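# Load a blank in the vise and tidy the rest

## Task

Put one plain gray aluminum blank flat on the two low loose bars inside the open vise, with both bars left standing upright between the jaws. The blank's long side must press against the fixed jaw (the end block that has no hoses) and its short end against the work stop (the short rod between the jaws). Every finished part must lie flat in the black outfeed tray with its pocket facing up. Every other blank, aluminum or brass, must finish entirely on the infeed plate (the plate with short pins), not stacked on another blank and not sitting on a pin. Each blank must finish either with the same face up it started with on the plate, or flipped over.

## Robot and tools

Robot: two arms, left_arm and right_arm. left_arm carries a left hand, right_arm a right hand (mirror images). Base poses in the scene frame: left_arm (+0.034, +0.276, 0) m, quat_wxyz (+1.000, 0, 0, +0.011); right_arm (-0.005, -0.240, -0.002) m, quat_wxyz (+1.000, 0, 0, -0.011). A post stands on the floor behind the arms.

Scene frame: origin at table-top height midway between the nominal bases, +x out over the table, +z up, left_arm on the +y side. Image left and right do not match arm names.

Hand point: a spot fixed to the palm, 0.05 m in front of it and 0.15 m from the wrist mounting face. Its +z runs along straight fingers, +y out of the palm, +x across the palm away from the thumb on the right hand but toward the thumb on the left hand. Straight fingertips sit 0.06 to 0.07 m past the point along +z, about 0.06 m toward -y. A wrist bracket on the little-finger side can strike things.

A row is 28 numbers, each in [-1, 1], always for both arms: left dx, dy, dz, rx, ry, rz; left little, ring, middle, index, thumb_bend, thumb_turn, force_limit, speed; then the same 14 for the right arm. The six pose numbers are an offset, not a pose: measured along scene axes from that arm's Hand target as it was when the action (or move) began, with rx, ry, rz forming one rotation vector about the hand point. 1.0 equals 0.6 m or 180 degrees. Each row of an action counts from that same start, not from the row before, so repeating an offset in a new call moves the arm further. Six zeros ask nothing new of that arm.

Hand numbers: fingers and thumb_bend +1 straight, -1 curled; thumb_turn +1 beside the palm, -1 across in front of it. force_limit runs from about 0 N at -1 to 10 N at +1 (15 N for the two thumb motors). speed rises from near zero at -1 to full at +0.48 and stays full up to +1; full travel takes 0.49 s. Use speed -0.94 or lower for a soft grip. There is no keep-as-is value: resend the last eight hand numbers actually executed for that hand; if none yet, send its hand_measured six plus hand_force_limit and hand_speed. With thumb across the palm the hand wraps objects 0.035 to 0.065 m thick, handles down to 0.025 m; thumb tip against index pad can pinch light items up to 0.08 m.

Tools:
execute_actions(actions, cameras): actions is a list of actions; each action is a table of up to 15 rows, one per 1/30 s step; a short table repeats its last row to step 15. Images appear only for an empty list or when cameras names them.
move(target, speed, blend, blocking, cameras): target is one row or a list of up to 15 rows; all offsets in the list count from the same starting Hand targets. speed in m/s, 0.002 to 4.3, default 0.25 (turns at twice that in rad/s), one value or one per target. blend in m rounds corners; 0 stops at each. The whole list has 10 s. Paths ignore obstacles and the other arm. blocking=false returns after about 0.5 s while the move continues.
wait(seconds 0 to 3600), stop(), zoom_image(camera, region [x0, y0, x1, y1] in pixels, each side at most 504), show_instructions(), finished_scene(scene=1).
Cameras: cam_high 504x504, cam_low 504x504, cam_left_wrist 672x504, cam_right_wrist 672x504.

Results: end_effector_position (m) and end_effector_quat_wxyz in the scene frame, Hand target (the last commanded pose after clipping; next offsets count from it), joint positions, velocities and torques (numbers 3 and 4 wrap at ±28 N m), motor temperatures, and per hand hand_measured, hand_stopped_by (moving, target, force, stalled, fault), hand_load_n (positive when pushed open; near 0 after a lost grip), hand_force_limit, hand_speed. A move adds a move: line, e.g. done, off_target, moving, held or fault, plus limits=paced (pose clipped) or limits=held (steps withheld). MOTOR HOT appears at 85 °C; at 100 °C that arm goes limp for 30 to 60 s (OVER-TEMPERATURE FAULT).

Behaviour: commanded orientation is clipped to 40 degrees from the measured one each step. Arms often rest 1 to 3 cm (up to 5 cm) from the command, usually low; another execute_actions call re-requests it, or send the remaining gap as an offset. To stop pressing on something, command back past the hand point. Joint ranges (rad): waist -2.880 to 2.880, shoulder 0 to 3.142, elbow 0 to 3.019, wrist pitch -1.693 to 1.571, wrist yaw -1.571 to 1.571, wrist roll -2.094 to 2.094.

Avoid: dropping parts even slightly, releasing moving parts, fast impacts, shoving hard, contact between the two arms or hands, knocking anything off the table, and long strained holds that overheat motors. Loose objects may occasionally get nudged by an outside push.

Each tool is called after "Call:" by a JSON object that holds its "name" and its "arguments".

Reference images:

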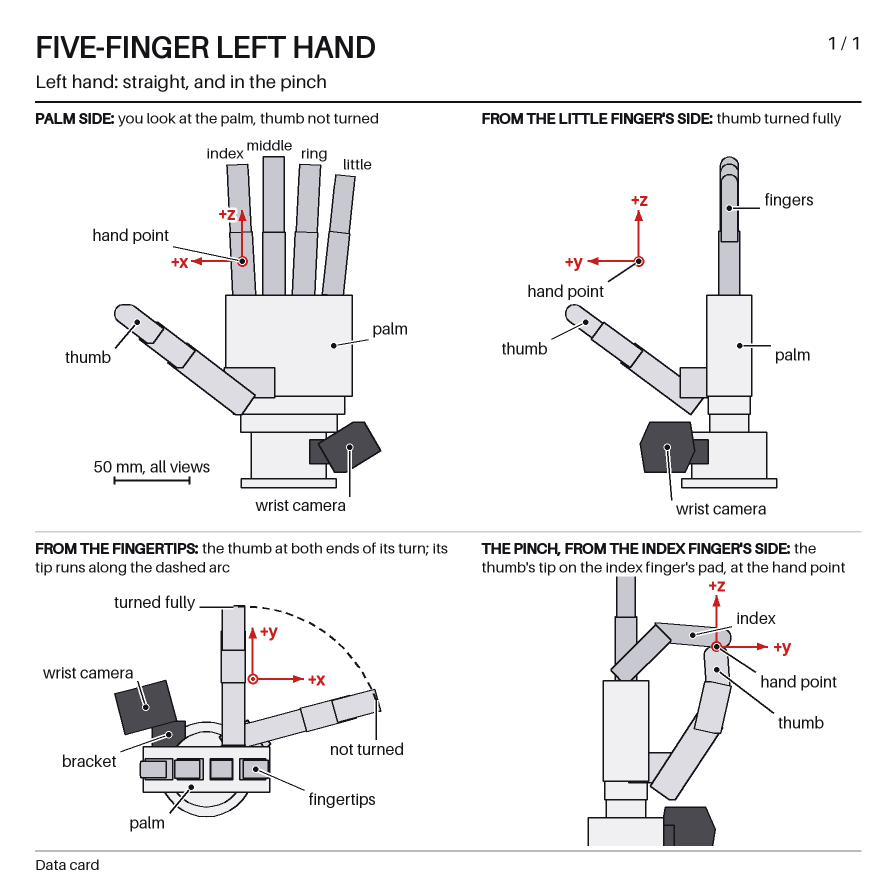

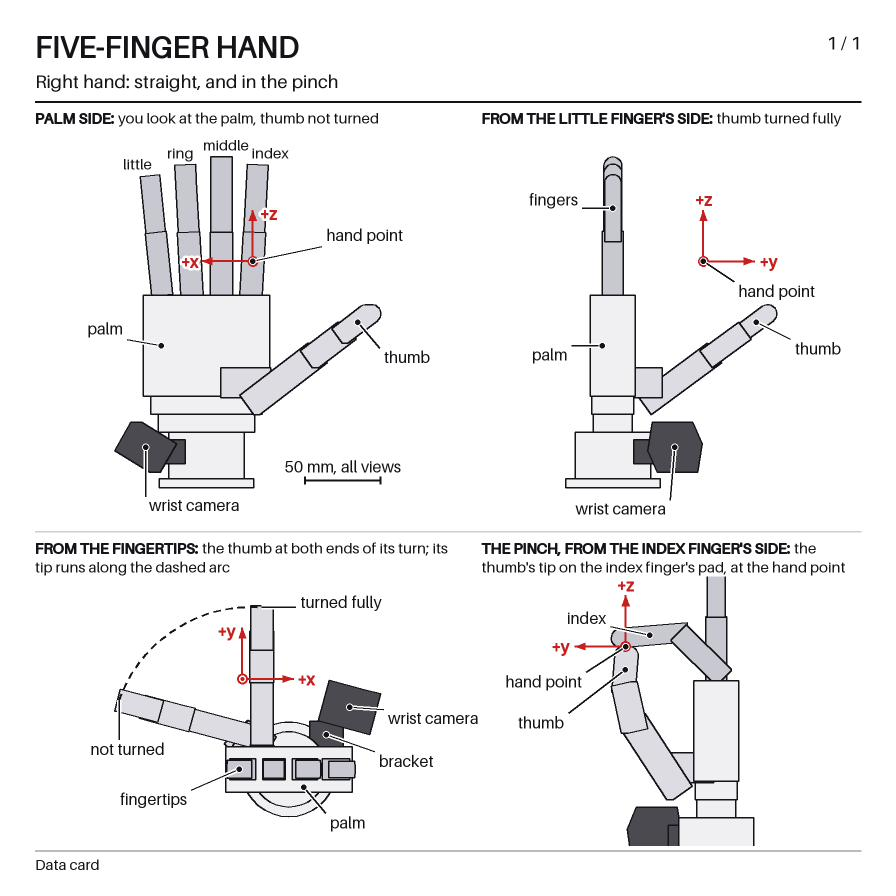

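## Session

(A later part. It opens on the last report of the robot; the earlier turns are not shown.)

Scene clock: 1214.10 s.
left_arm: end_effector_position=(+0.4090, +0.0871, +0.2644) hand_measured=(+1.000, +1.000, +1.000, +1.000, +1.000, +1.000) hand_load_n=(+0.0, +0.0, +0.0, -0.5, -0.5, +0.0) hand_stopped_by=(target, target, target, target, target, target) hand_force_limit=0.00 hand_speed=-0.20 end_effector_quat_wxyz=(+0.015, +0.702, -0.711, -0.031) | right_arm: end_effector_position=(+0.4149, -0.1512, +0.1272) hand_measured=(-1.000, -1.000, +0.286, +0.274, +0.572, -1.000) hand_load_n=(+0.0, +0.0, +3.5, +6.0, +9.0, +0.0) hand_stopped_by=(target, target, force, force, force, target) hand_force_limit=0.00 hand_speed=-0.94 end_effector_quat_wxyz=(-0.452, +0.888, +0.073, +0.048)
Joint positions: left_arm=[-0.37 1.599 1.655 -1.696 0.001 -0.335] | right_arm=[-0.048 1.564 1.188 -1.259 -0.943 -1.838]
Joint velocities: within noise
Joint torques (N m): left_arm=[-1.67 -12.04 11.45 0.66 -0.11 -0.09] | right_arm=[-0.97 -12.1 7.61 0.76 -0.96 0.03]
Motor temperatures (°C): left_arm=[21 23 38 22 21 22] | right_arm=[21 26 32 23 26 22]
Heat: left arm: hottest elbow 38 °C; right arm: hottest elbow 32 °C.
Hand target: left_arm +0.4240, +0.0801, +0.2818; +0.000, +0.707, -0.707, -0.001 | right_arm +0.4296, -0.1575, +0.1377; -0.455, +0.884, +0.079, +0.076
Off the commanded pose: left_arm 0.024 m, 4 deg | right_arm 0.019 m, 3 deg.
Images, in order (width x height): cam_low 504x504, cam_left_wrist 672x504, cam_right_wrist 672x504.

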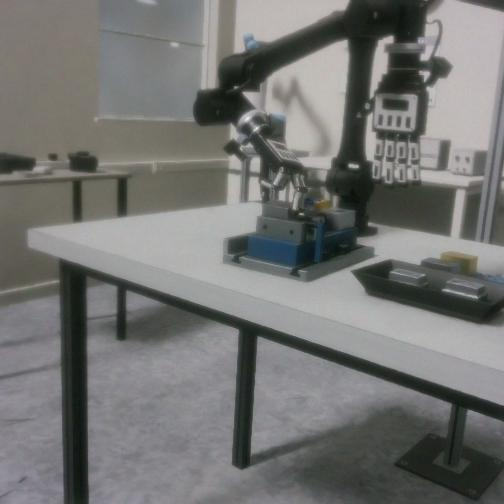

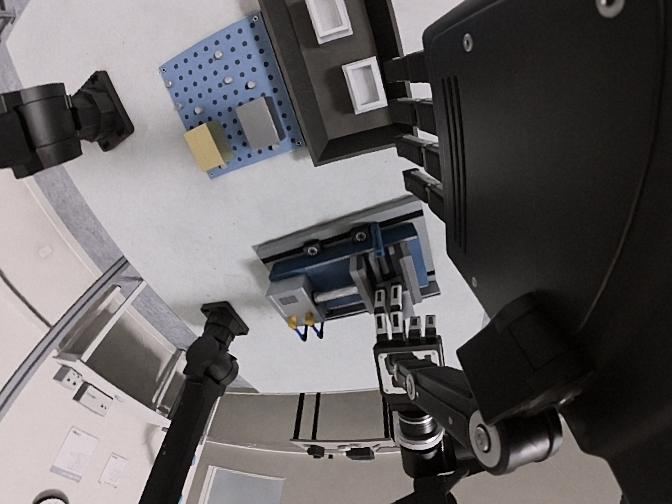

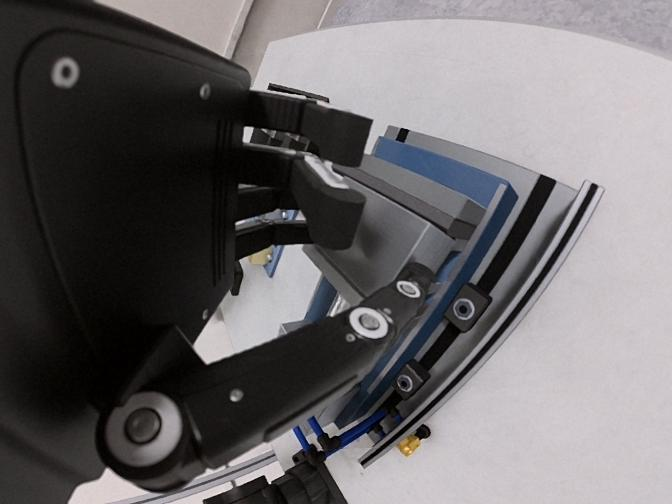

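Call:
{"name": "move", "arguments": {"target": [[0,0,0,0,0,0,1,1,1,1,1,1,0,-0.2,-0.03,0,0.012,0,0,0,-1,-1,0.1,0.1,0.3,-1,0.0,-0.94]], "speed": 0.05, "cameras": ["cam_right_wrist","cam_left_wrist"]}}

Call:
{"name": "zoom_image", "arguments": {"camera": "cam_right_wrist", "region": [400, 150, 500, 250]}}

Call:
{"name": "zoom_image", "arguments": {"camera": "cam_left_wrist", "region": [345, 245, 425, 315]}}

Scene clock: 1274.63 s.
left_arm: end_effector_position=(+0.4091, +0.0870, +0.2644) hand_measured=(+1.000, +1.000, +1.000, +1.000, +1.000, +1.000) hand_load_n=(+0.0, +0.0, +0.0, +0.0, +0.0, +0.0) hand_stopped_by=(target, target, target, target, target, target) hand_force_limit=0.00 hand_speed=-0.20 end_effector_quat_wxyz=(+0.015, +0.702, -0.711, -0.031) | right_arm: end_effector_position=(+0.4071, -0.1514, +0.1277) hand_measured=(-1.000, -1.000, +0.286, +0.274, +0.572, -1.000) hand_load_n=(+0.0, +0.5, +4.0, +5.5, +9.0, +0.0) hand_stopped_by=(target, target, force, force, force, target) hand_force_limit=0.00 hand_speed=-0.94 end_effector_quat_wxyz=(-0.453, +0.886, +0.080, +0.056)
Joint positions: left_arm=[-0.37 1.599 1.655 -1.696 0.001 -0.337] | right_arm=[-0.051 1.535 1.156 -1.246 -0.946 -1.85]
Joint torques (N m): left_arm=[-1.79 -11.99 11.4 0.68 -0.12 -0.11] | right_arm=[-1.2 -13.16 7.09 -0.14 -0.87 -0.03]
Heat: left arm: hottest elbow 40 °C; right arm: hottest elbow 32 °C.
Hand target: left_arm +0.4240, +0.0801, +0.2818; +0.000, +0.707, -0.707, -0.001 | right_arm +0.4116, -0.1575, +0.1449; -0.455, +0.884, +0.079, +0.076
Off the commanded pose: left_arm 0.024 m, 4 deg | right_arm 0.019 m, 2 deg.
move: off_target (right_arm)
Images, in order (width x height): cam_left_wrist 672x504, cam_right_wrist 672x504.

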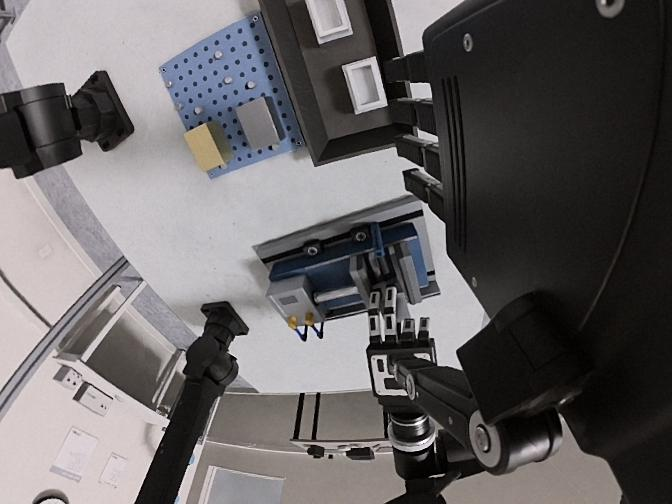

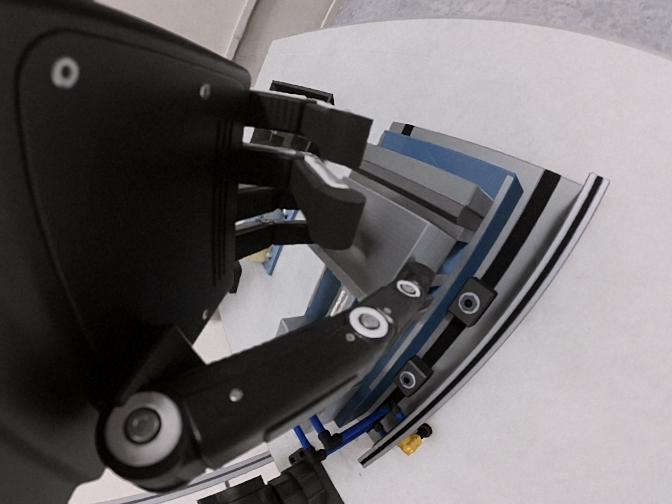

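Scaled by 5.040 from the camera's image (finer frame: 960x720).

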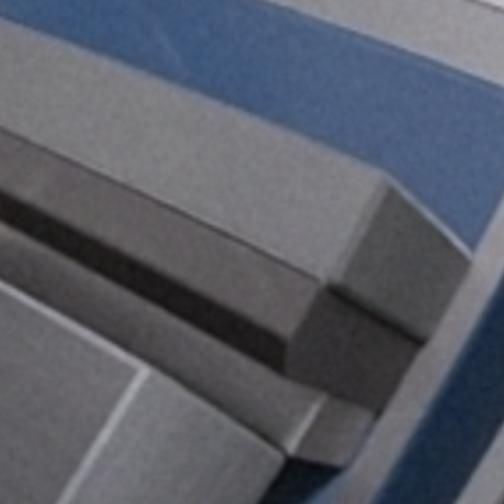

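Scaled by 6.300 from the camera's image (finer frame: 960x720).

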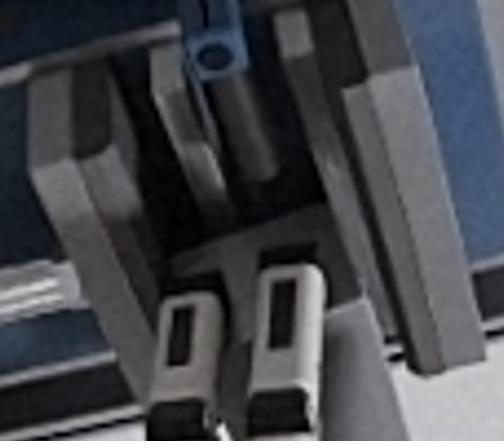

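Call:
{"name": "move", "arguments": {"target": [[0,0,0,0,0,0,1,1,1,1,1,1,0,-0.2,0.035,0,0.0,0,0,0,-1,-1,0.1,0.1,0.3,-1,0.0,-0.94]], "speed": 0.05}}

Scene clock: 1293.33 s.
left_arm: end_effector_position=(+0.4091, +0.0870, +0.2644) hand_measured=(+1.000, +1.000, +1.000, +1.000, +1.000, +1.000) hand_load_n=(+0.0, +0.0, +0.0, +0.0, +0.0, +0.0) hand_stopped_by=(target, target, target, target, target, target) hand_force_limit=0.00 hand_speed=-0.20 end_effector_quat_wxyz=(+0.015, +0.702, -0.711, -0.031) | right_arm: end_effector_position=(+0.4086, -0.1512, +0.1229) hand_measured=(-1.000, -1.000, +0.286, +0.274, +0.572, -1.000) hand_load_n=(+0.0, +0.0, +3.5, +5.5, +9.0, +0.0) hand_stopped_by=(target, target, force, force, force, target) hand_force_limit=0.00 hand_speed=-0.94 end_effector_quat_wxyz=(-0.455, +0.887, +0.070, +0.044)
Joint positions: left_arm=[-0.37 1.599 1.655 -1.696 0.001 -0.337] | right_arm=[-0.051 1.56 1.168 -1.256 -0.947 -1.841]
Joint torques (N m): left_arm=[-1.79 -11.93 11.43 0.7 -0.11 -0.1] | right_arm=[-0.62 -11.34 10.61 -0.1 -0.85 0.06]
Heat: left arm: hottest elbow 40 °C; right arm: hottest elbow 32 °C.
Hand target: left_arm +0.4240, +0.0801, +0.2818; +0.000, +0.707, -0.707, -0.001 | right_arm +0.4326, -0.1575, +0.1449; -0.455, +0.884, +0.079, +0.076
Off the commanded pose: left_arm 0.024 m, 4 deg | right_arm 0.033 m, 4 deg.
move: off_target (right_arm)

Call:
{"name": "execute_actions", "arguments": {"actions": [], "cameras": ["cam_right_wrist","cam_low","cam_left_wrist"]}}

Call:
{"name": "zoom_image", "arguments": {"camera": "cam_right_wrist", "region": [400, 150, 500, 250]}}

Call:
{"name": "zoom_image", "arguments": {"camera": "cam_left_wrist", "region": [345, 245, 425, 315]}}

Call:
{"name": "zoom_image", "arguments": {"camera": "cam_low", "region": [250, 180, 330, 260]}}

Scene clock: 1297.67 s.
left_arm: end_effector_position=(+0.4091, +0.0870, +0.2644) hand_measured=(+1.000, +1.000, +1.000, +1.000, +1.000, +1.000) hand_load_n=(+0.0, +0.0, +0.0, +0.0, +0.0, -0.5) hand_stopped_by=(target, target, target, target, target, target) hand_force_limit=0.00 hand_speed=-0.20 end_effector_quat_wxyz=(+0.015, +0.702, -0.711, -0.031) | right_arm: end_effector_position=(+0.4086, -0.1512, +0.1229) hand_measured=(-1.000, -1.000, +0.286, +0.274, +0.572, -1.000) hand_load_n=(+0.0, +0.0, +3.5, +5.5, +9.0, -0.5) hand_stopped_by=(target, target, force, force, force, target) hand_force_limit=0.00 hand_speed=-0.94 end_effector_quat_wxyz=(-0.455, +0.887, +0.070, +0.044)
Joint positions: left_arm=[-0.37 1.599 1.655 -1.696 0.001 -0.337] | right_arm=[-0.051 1.56 1.168 -1.256 -0.947 -1.841]
Joint velocities: within noise
Joint torques (N m): left_arm=[-1.67 -12.04 11.44 0.66 -0.11 -0.1] | right_arm=[-0.38 -11.75 10.44 -0.14 -0.84 0.03]
Motor temperatures (°C): left_arm=[21 24 40 22 21 22] | right_arm=[21 27 32 23 26 22]
Heat: left arm: hottest elbow 40 °C; right arm: hottest elbow 32 °C.
Hand target: left_arm +0.4240, +0.0801, +0.2818; +0.000, +0.707, -0.707, -0.001 | right_arm +0.4326, -0.1575, +0.1449; -0.455, +0.884, +0.079, +0.076
Off the commanded pose: left_arm 0.024 m, 4 deg | right_arm 0.033 m, 4 deg.
Images, in order (width x height): cam_low 504x504, cam_left_wrist 672x504, cam_right_wrist 672x504.

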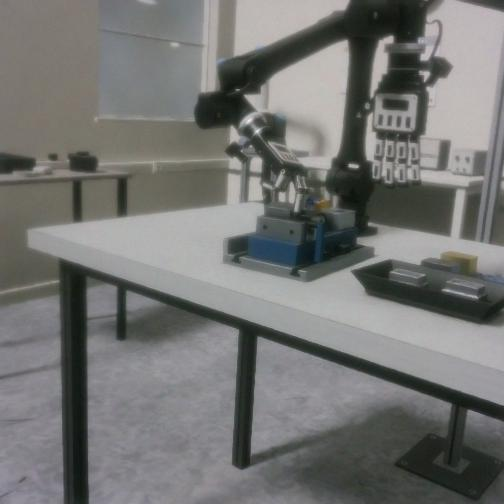

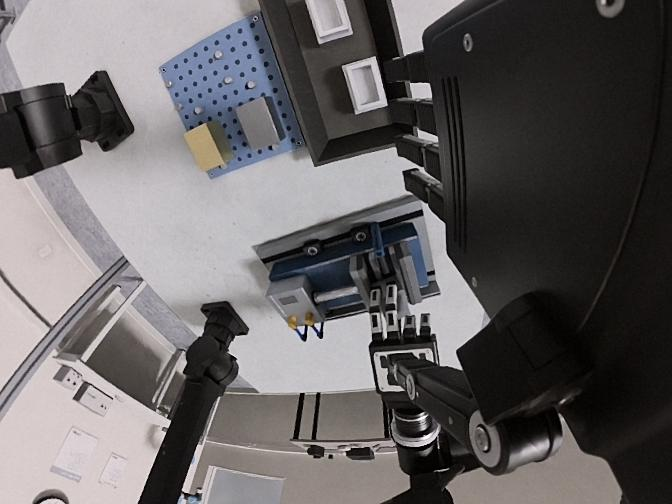

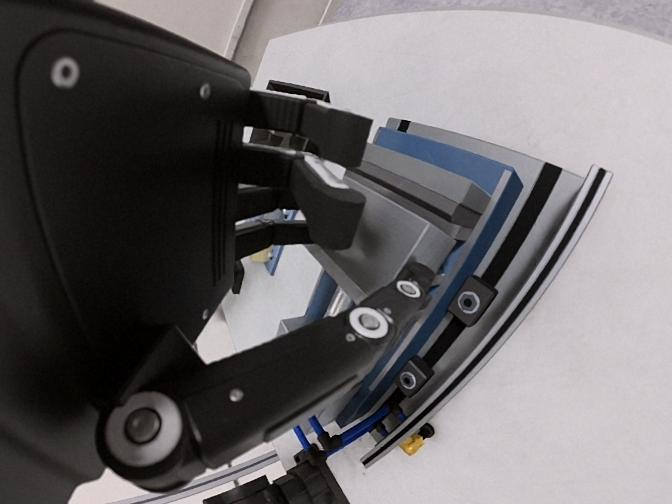

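Scaled by 5.040 from the camera's image (finer frame: 960x720).

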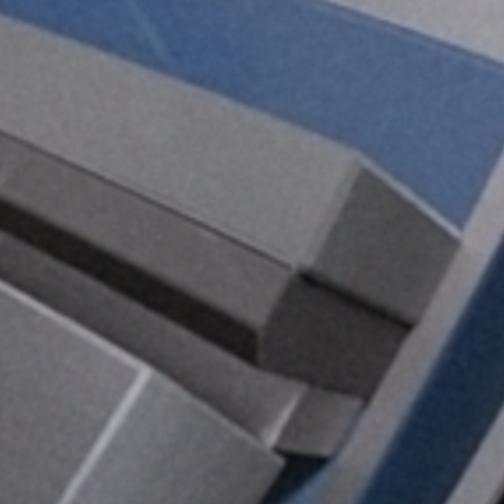

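Scaled by 6.300 from the camera's image (finer frame: 960x720).

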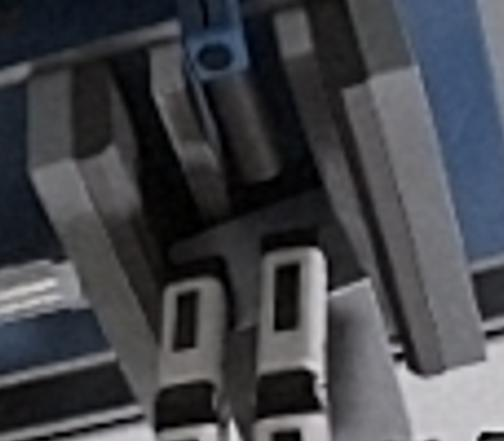

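Scaled by 6.300 from the camera's image (finer frame: 720x720).

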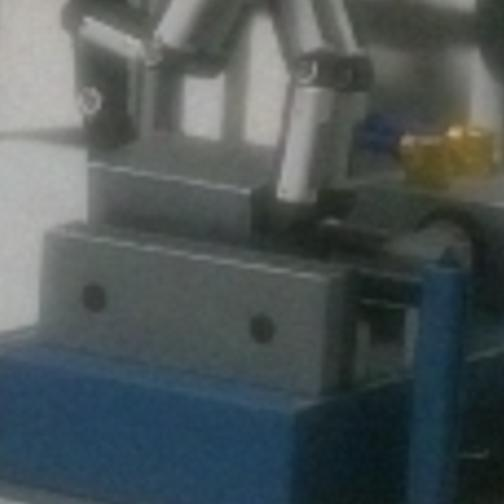

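Call:
{"name": "move", "arguments": {"target": [[0,0,0,0,0,0,1,1,1,1,1,1,0,-0.2,-0.008,0,-0.01,0,0,0,-1,-1,0.1,0.1,0.3,-1,0.0,-0.94]], "speed": 0.04, "cameras": ["cam_right_wrist","cam_left_wrist"]}}

Call:
{"name": "zoom_image", "arguments": {"camera": "cam_left_wrist", "region": [345, 245, 425, 315]}}

Call:
{"name": "zoom_image", "arguments": {"camera": "cam_right_wrist", "region": [400, 150, 500, 250]}}

Scene clock: 1305.47 s.
left_arm: end_effector_position=(+0.4091, +0.0870, +0.2644) hand_measured=(+1.000, +1.000, +1.000, +1.000, +1.000, +1.000) hand_load_n=(+0.0, +0.0, +0.0, +0.0, +0.0, +0.0) hand_stopped_by=(target, target, target, target, target, target) hand_force_limit=0.00 hand_speed=-0.20 end_effector_quat_wxyz=(+0.015, +0.702, -0.711, -0.031) | right_arm: end_effector_position=(+0.4086, -0.1512, +0.1229) hand_measured=(-1.000, -1.000, +0.286, +0.274, +0.572, -1.000) hand_load_n=(+0.0, +0.0, +3.5, +5.5, +9.0, +0.0) hand_stopped_by=(target, target, force, force, force, target) hand_force_limit=0.00 hand_speed=-0.94 end_effector_quat_wxyz=(-0.455, +0.887, +0.070, +0.044)
Joint positions: left_arm=[-0.37 1.599 1.655 -1.696 0.001 -0.337] | right_arm=[-0.051 1.56 1.168 -1.256 -0.947 -1.841]
Joint torques (N m): left_arm=[-1.79 -12.1 11.44 0.68 -0.12 -0.1] | right_arm=[-0.85 -11.81 8.73 0.49 -0.84 0.05]
Heat: left arm: hottest elbow 40 °C; right arm: hottest elbow 33 °C.
Hand target: left_arm +0.4240, +0.0801, +0.2818; +0.000, +0.707, -0.707, -0.001 | right_arm +0.4278, -0.1575, +0.1389; -0.455, +0.884, +0.079, +0.076
Off the commanded pose: left_arm 0.024 m, 4 deg | right_arm 0.026 m, 4 deg.
move: off_target (right_arm)
Images, in order (width x height): cam_left_wrist 672x504, cam_right_wrist 672x504.

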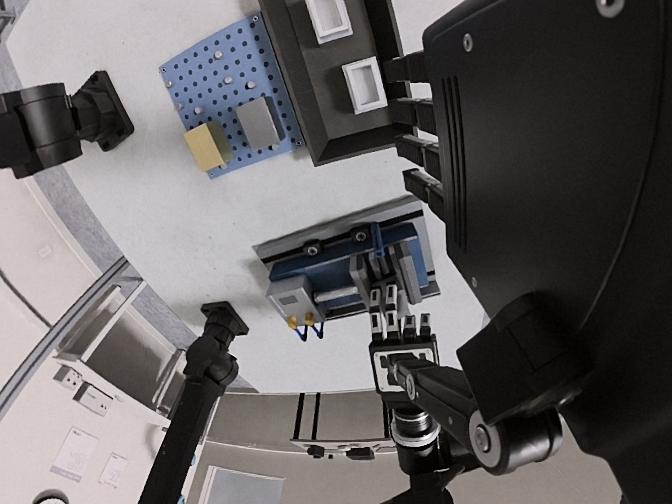

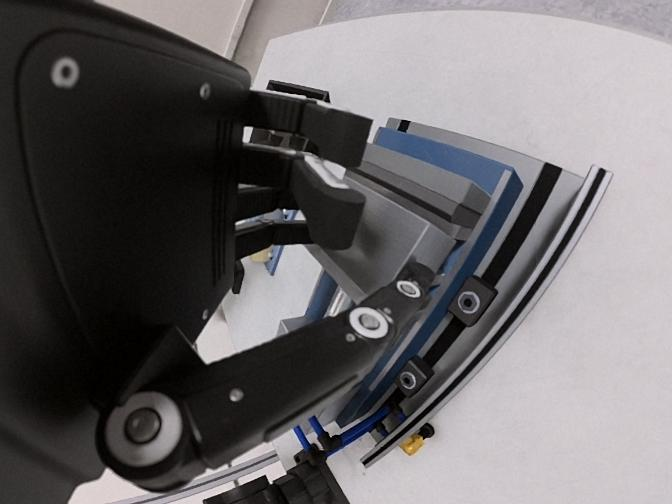

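Scaled by 6.300 from the camera's image (finer frame: 960x720).

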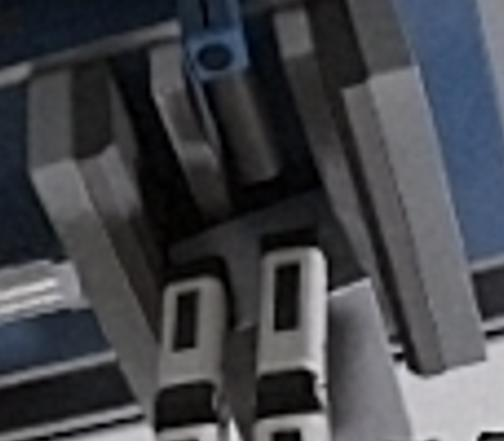

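Scaled by 5.040 from the camera's image (finer frame: 960x720).

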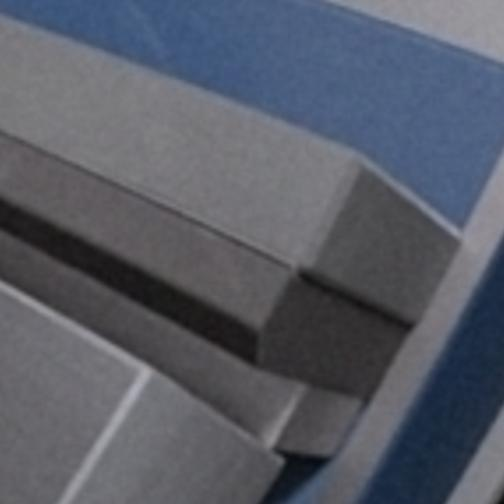

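Call:
{"name": "move", "arguments": {"target": [[0,0,0,0,0,0,1,1,1,1,1,1,0,-0.2,-0.008,0,-0.015,0,0,0,-1,-1,0.1,0.1,0.3,-1,0.0,-0.94]], "speed": 0.04, "cameras": ["cam_right_wrist","cam_left_wrist"]}}

Call:
{"name": "zoom_image", "arguments": {"camera": "cam_left_wrist", "region": [345, 245, 425, 315]}}

Call:
{"name": "zoom_image", "arguments": {"camera": "cam_right_wrist", "region": [400, 150, 500, 250]}}

Scene clock: 1309.80 s.
left_arm: end_effector_position=(+0.4091, +0.0870, +0.2644) hand_measured=(+1.000, +1.000, +1.000, +1.000, +1.000, +1.000) hand_load_n=(+0.0, +0.0, +0.0, +0.0, +0.0, +0.0) hand_stopped_by=(target, target, target, target, target, target) hand_force_limit=0.00 hand_speed=-0.20 end_effector_quat_wxyz=(+0.015, +0.702, -0.711, -0.031) | right_arm: end_effector_position=(+0.4085, -0.1521, +0.1220) hand_measured=(-1.000, -1.000, +0.286, +0.274, +0.572, -1.000) hand_load_n=(+0.0, +0.0, +4.0, +5.5, +9.0, +0.0) hand_stopped_by=(target, target, force, force, force, target) hand_force_limit=0.00 hand_speed=-0.94 end_effector_quat_wxyz=(-0.458, +0.885, +0.068, +0.046)
Joint positions: left_arm=[-0.37 1.599 1.655 -1.696 0.001 -0.337] | right_arm=[-0.056 1.56 1.164 -1.252 -0.954 -1.841]
Joint torques (N m): left_arm=[-1.61 -11.99 11.43 0.72 -0.11 -0.1] | right_arm=[-0.97 -12.04 6.94 1.29 -0.64 -0.01]
Heat: left arm: hottest elbow 41 °C; right arm: hottest elbow 34 °C.
Hand target: left_arm +0.4240, +0.0801, +0.2818; +0.000, +0.707, -0.707, -0.001 | right_arm +0.4230, -0.1575, +0.1299; -0.455, +0.884, +0.079, +0.076
Off the commanded pose: left_arm 0.024 m, 4 deg | right_arm 0.017 m, 4 deg.
move: off_target (right_arm)
Images, in order (width x height): cam_left_wrist 672x504, cam_right_wrist 672x504.

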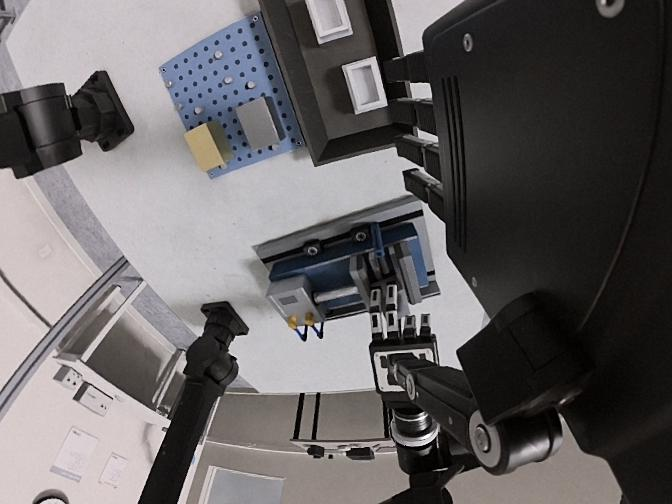

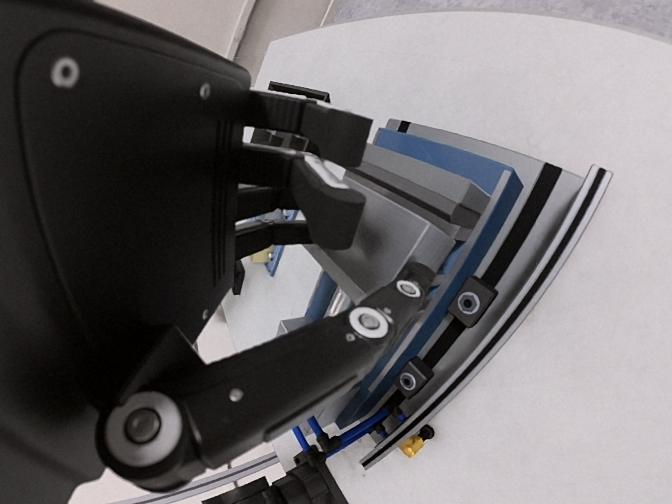

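Scaled by 6.300 from the camera's image (finer frame: 960x720).

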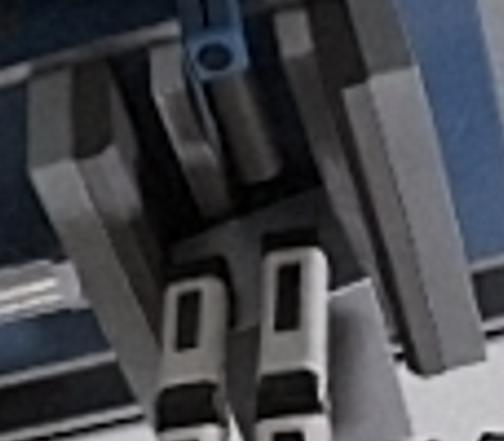

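Scaled by 5.040 from the camera's image (finer frame: 960x720).

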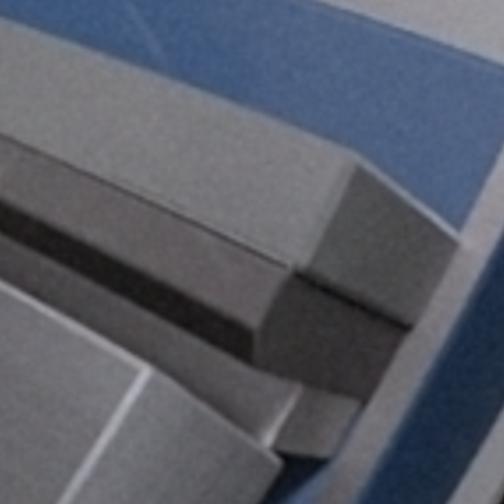

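Call:
{"name": "move", "arguments": {"target": [[0,0,0,0,0,0,1,1,1,1,1,1,0,-0.2,-0.003,0,-0.012,0,0,0,-1,-1,0.1,0.1,0.3,-1,0.0,-0.94]], "speed": 0.04, "cameras": ["cam_right_wrist","cam_left_wrist"]}}

Call:
{"name": "zoom_image", "arguments": {"camera": "cam_left_wrist", "region": [345, 245, 425, 315]}}

Call:
{"name": "zoom_image", "arguments": {"camera": "cam_right_wrist", "region": [400, 150, 500, 250]}}

Scene clock: 1314.90 s.
left_arm: end_effector_position=(+0.4091, +0.0870, +0.2644) hand_measured=(+1.000, +1.000, +1.000, +1.000, +1.000, +1.000) hand_load_n=(+0.0, +0.0, +0.0, +0.0, +0.0, +0.0) hand_stopped_by=(target, target, target, target, target, target) hand_force_limit=0.00 hand_speed=-0.20 end_effector_quat_wxyz=(+0.015, +0.702, -0.711, -0.031) | right_arm: end_effector_position=(+0.4085, -0.1519, +0.1216) hand_measured=(-1.000, -1.000, +0.286, +0.274, +0.572, -1.000) hand_load_n=(+0.0, +0.0, +4.5, +6.0, +8.5, +0.0) hand_stopped_by=(target, target, force, force, force, target) hand_force_limit=0.00 hand_speed=-0.94 end_effector_quat_wxyz=(-0.459, +0.884, +0.070, +0.052)
Joint positions: left_arm=[-0.37 1.599 1.655 -1.696 0.001 -0.337] | right_arm=[-0.057 1.552 1.153 -1.235 -0.958 -1.84]
Joint torques (N m): left_arm=[-1.85 -11.93 11.44 0.69 -0.11 -0.09] | right_arm=[-0.5 -11.75 6.5 1.52 -0.48 -0.01]
Heat: left arm: hottest elbow 41 °C; right arm: hottest elbow 34 °C.
Hand target: left_arm +0.4240, +0.0801, +0.2818; +0.000, +0.707, -0.707, -0.001 | right_arm +0.4212, -0.1575, +0.1227; -0.455, +0.884, +0.079, +0.076
Off the commanded pose: left_arm 0.024 m, 4 deg | right_arm 0.014 m, 3 deg.
move: off_target (right_arm)
Images, in order (width x height): cam_left_wrist 672x504, cam_right_wrist 672x504.

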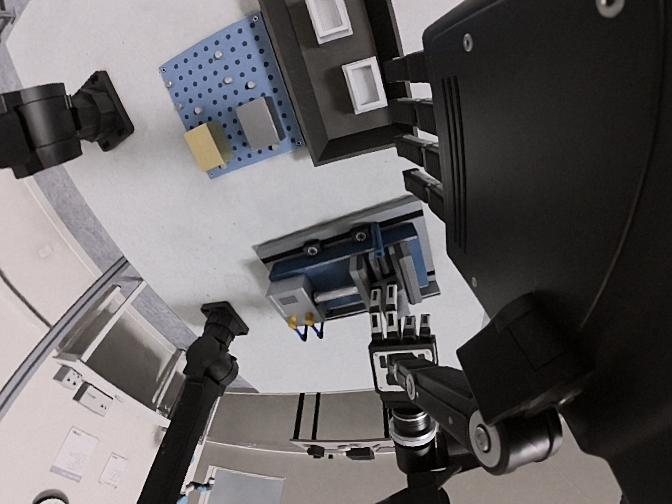

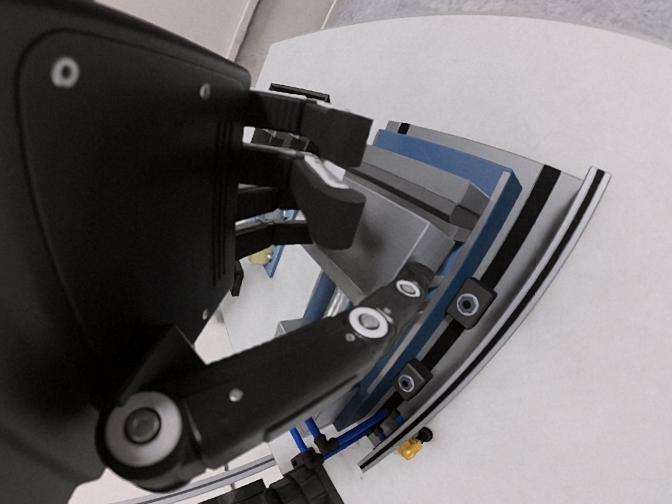

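Scaled by 6.300 from the camera's image (finer frame: 960x720).

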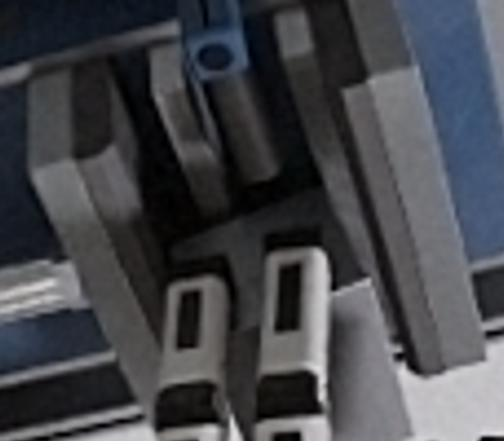

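Scaled by 5.040 from the camera's image (finer frame: 960x720).

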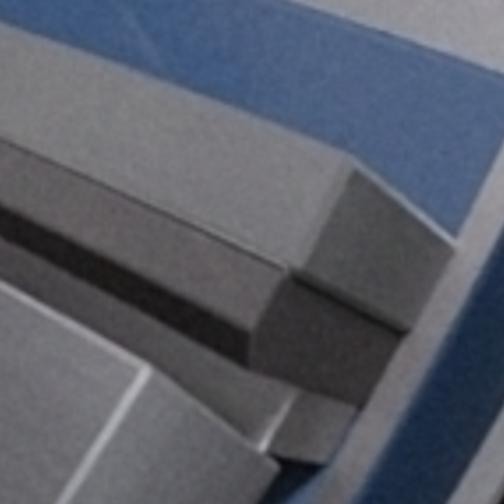

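Call:
{"name": "move", "arguments": {"target": [[0,0,0,0,0,0,1,1,1,1,1,1,0,-0.2,-0.008,0,0.006,0,-0.035,0,-1,-1,0.1,0.1,0.3,-1,0.0,-0.94]], "speed": 0.04, "cameras": ["cam_right_wrist","cam_left_wrist"]}}

Call:
{"name": "zoom_image", "arguments": {"camera": "cam_left_wrist", "region": [345, 245, 425, 315]}}

Call:
{"name": "zoom_image", "arguments": {"camera": "cam_right_wrist", "region": [400, 150, 500, 250]}}

Scene clock: 1324.80 s.
left_arm: end_effector_position=(+0.4091, +0.0870, +0.2644) hand_measured=(+1.000, +1.000, +1.000, +1.000, +1.000, +1.000) hand_load_n=(+0.0, +0.0, +0.0, +0.0, +0.0, +0.0) hand_stopped_by=(target, target, target, target, target, target) hand_force_limit=0.00 hand_speed=-0.20 end_effector_quat_wxyz=(+0.015, +0.702, -0.711, -0.031) | right_arm: end_effector_position=(+0.4068, -0.1520, +0.1190) hand_measured=(-1.000, -1.000, +0.286, +0.274, +0.572, -1.000) hand_load_n=(+0.5, +0.0, +4.5, +6.0, +8.5, +0.0) hand_stopped_by=(target, target, force, force, force, target) hand_force_limit=0.00 hand_speed=-0.94 end_effector_quat_wxyz=(-0.453, +0.881, +0.093, +0.100)
Joint positions: left_arm=[-0.37 1.599 1.655 -1.696 0.001 -0.337] | right_arm=[-0.06 1.485 1.072 -1.114 -0.964 -1.84]
Joint torques (N m): left_arm=[-1.73 -11.93 11.47 0.69 -0.11 -0.09] | right_arm=[-0.85 -11.46 6.6 1.05 -0.59 -0.06]
Heat: left arm: hottest elbow 41 °C; right arm: hottest elbow 33 °C.
Hand target: left_arm +0.4240, +0.0801, +0.2818; +0.000, +0.707, -0.707, -0.001 | right_arm +0.4164, -0.1575, +0.1263; -0.450, +0.878, +0.104, +0.125
Off the commanded pose: left_arm 0.024 m, 4 deg | right_arm 0.013 m, 3 deg.
move: off_target (right_arm)
Images, in order (width x height): cam_left_wrist 672x504, cam_right_wrist 672x504.

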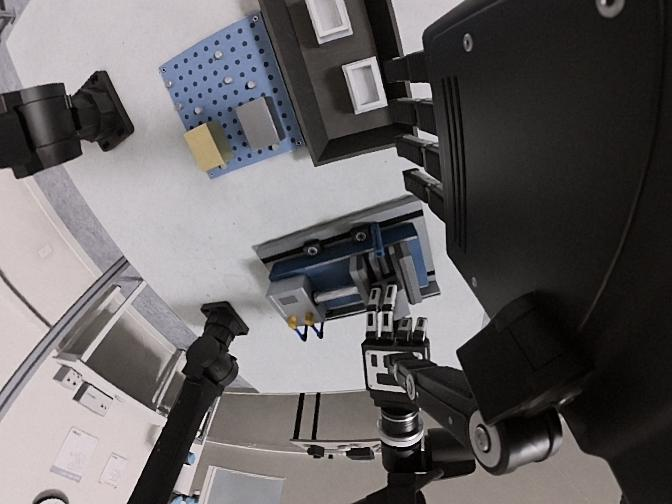

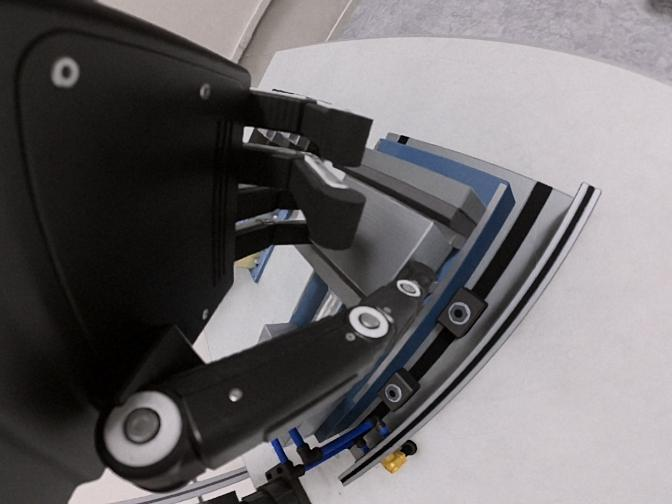

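Scaled by 6.300 from the camera's image (finer frame: 960x720).

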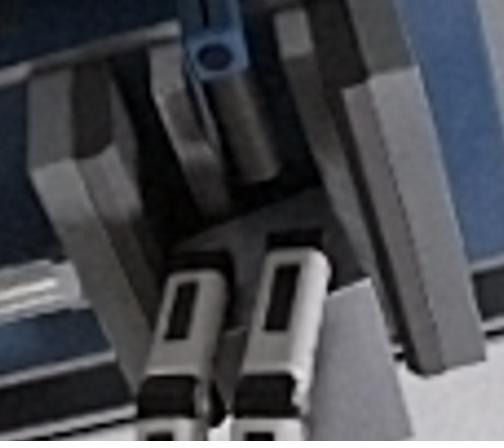

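Scaled by 5.040 from the camera's image (finer frame: 960x720).

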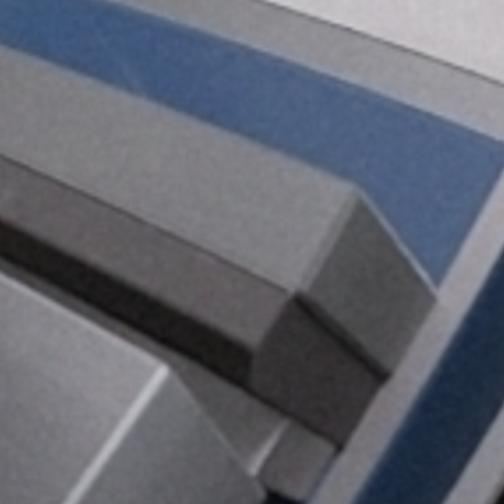

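Call:
{"name": "move", "arguments": {"target": [[0,0,0,0,0,0,1,1,1,1,1,1,0,-0.2,0,0,0,0,0,0,-1,-1,0.1,0.1,0.7,-1,0.0,-0.9],[0,0,0,0,0,0,1,1,1,1,1,1,0,-0.2,0,0,0,0,0,0,-1,-1,0.38,0.38,0.7,-1,0.0,-0.9]], "cameras": ["cam_right_wrist","cam_left_wrist","cam_low"]}}

Call:
{"name": "zoom_image", "arguments": {"camera": "cam_left_wrist", "region": [345, 245, 425, 315]}}

Call:
{"name": "zoom_image", "arguments": {"camera": "cam_right_wrist", "region": [400, 150, 500, 250]}}

Call:
{"name": "zoom_image", "arguments": {"camera": "cam_low", "region": [250, 180, 330, 260]}}

Scene clock: 1336.43 s.
left_arm: end_effector_position=(+0.4091, +0.0870, +0.2644) hand_measured=(+1.000, +1.000, +1.000, +1.000, +1.000, +1.000) hand_load_n=(+0.0, +0.0, +0.0, +0.0, +0.0, +0.0) hand_stopped_by=(target, target, target, target, target, target) hand_force_limit=0.00 hand_speed=-0.20 end_effector_quat_wxyz=(+0.015, +0.702, -0.711, -0.031) | right_arm: end_effector_position=(+0.4054, -0.1500, +0.1180) hand_measured=(-1.000, -1.000, +0.380, +0.380, +0.700, -1.000) hand_load_n=(+0.0, +0.0, +0.0, +0.0, +0.0, +0.0) hand_stopped_by=(target, target, target, target, target, target) hand_force_limit=0.00 hand_speed=-0.90 end_effector_quat_wxyz=(-0.453, +0.881, +0.096, +0.100)
Joint positions: left_arm=[-0.37 1.599 1.655 -1.696 0.001 -0.337] | right_arm=[-0.056 1.483 1.067 -1.111 -0.964 -1.841]
Joint torques (N m): left_arm=[-1.67 -11.99 11.43 0.68 -0.12 -0.1] | right_arm=[-0.91 -10.99 6.91 0.8 -0.57 -0.12]
Heat: left arm: hottest elbow 41 °C; right arm: hottest elbow 33 °C.
Hand target: left_arm +0.4240, +0.0801, +0.2818; +0.000, +0.707, -0.707, -0.001 | right_arm +0.4164, -0.1575, +0.1263; -0.450, +0.878, +0.104, +0.125
Off the commanded pose: left_arm 0.024 m, 4 deg | right_arm 0.016 m, 3 deg.
move: done; target 2's new numbers were sent with right_arm's hand 0.016 m and 3 deg from that target
Images, in order (width x height): cam_low 504x504, cam_left_wrist 672x504, cam_right_wrist 672x504.

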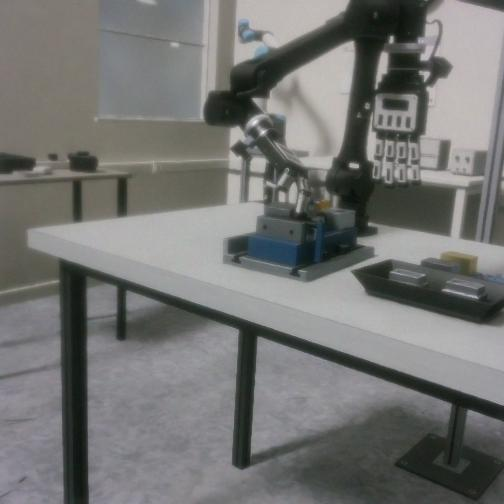

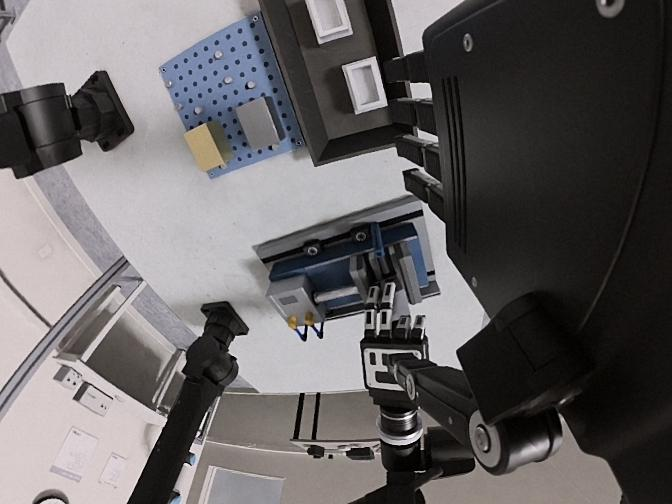

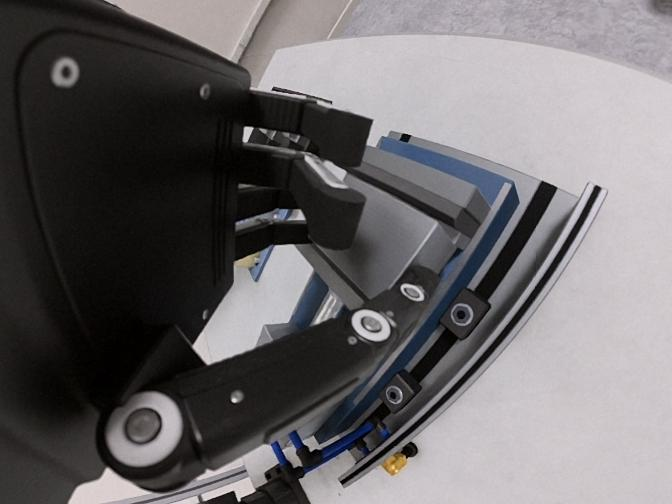

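Scaled by 6.300 from the camera's image (finer frame: 960x720).

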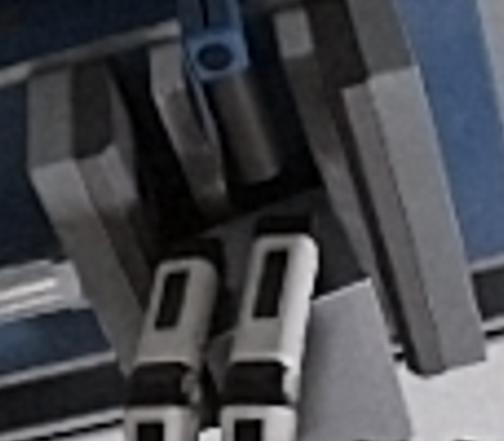

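Scaled by 5.040 from the camera's image (finer frame: 960x720).

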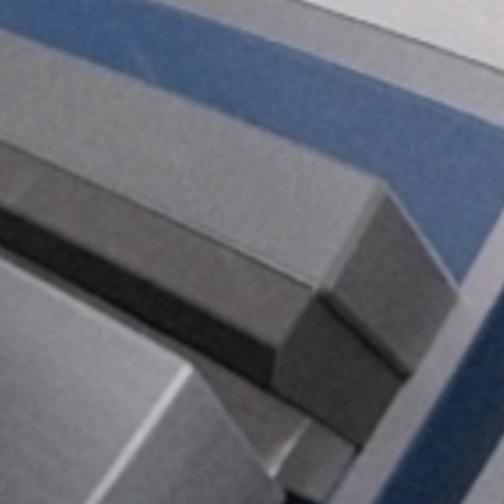

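Scaled by 6.300 from the camera's image (finer frame: 720x720).

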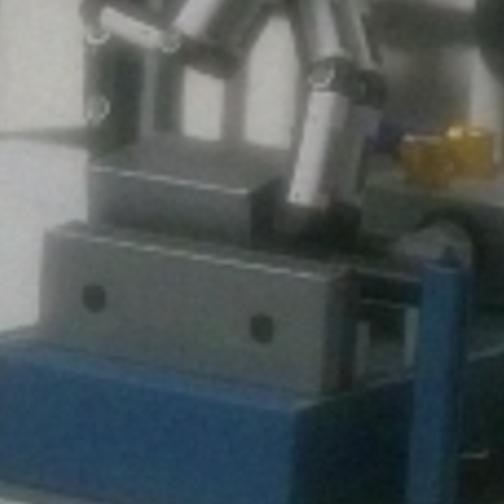

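Call:
{"name": "move", "arguments": {"target": [[0,0,0,0,0,0,1,1,1,1,1,1,0,-0.2,0,0,0.01,0,0.07,0,-1,-1,0.38,0.38,0.7,-1,0.0,-0.9]], "speed": 0.05, "cameras": ["cam_right_wrist","cam_left_wrist"]}}

Call:
{"name": "zoom_image", "arguments": {"camera": "cam_left_wrist", "region": [345, 245, 425, 315]}}

Scene clock: 1352.10 s.
left_arm: end_effector_position=(+0.4091, +0.0870, +0.2644) hand_measured=(+1.000, +1.000, +1.000, +1.000, +1.000, +1.000) hand_load_n=(+0.0, -0.5, +0.0, +0.0, -0.5, +0.0) hand_stopped_by=(target, target, target, target, target, target) hand_force_limit=0.00 hand_speed=-0.20 end_effector_quat_wxyz=(+0.015, +0.702, -0.711, -0.031) | right_arm: end_effector_position=(+0.3984, -0.1518, +0.1187) hand_measured=(-1.000, -1.000, +0.380, +0.380, +0.700, -1.000) hand_load_n=(+0.0, +0.0, +0.0, +0.0, +0.0, +0.0) hand_stopped_by=(target, target, target, target, target, target) hand_force_limit=0.00 hand_speed=-0.90 end_effector_quat_wxyz=(-0.462, +0.886, +0.048, +0.008)
Joint positions: left_arm=[-0.37 1.599 1.655 -1.696 0.001 -0.337] | right_arm=[-0.056 1.592 1.184 -1.325 -0.951 -1.841]
Joint torques (N m): left_arm=[-1.67 -12.1 11.44 0.66 -0.11 -0.1] | right_arm=[-0.44 -11.58 9.57 -0.51 -0.41 0.09]
Heat: left arm: hottest elbow 41 °C; right arm: hottest elbow 33 °C.
Hand target: left_arm +0.4240, +0.0801, +0.2818; +0.000, +0.707, -0.707, -0.001 | right_arm +0.4164, -0.1575, +0.1323; -0.459, +0.886, +0.054, +0.028
Off the commanded pose: left_arm 0.024 m, 4 deg | right_arm 0.023 m, 2 deg.
move: off_target (right_arm)
Images, in order (width x height): cam_left_wrist 672x504, cam_right_wrist 672x504.

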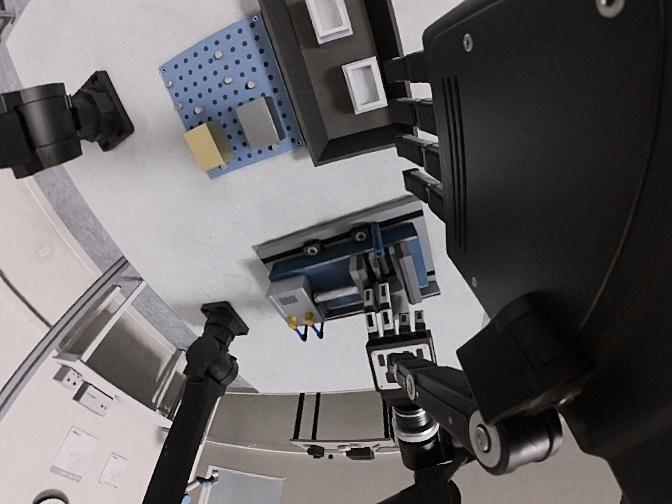

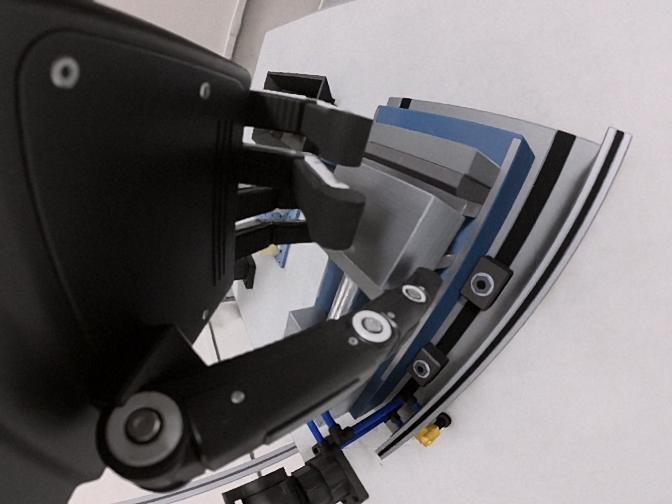

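Scaled by 6.300 from the camera's image (finer frame: 960x720).

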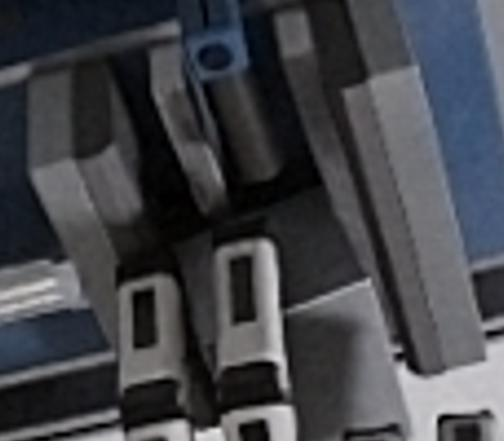

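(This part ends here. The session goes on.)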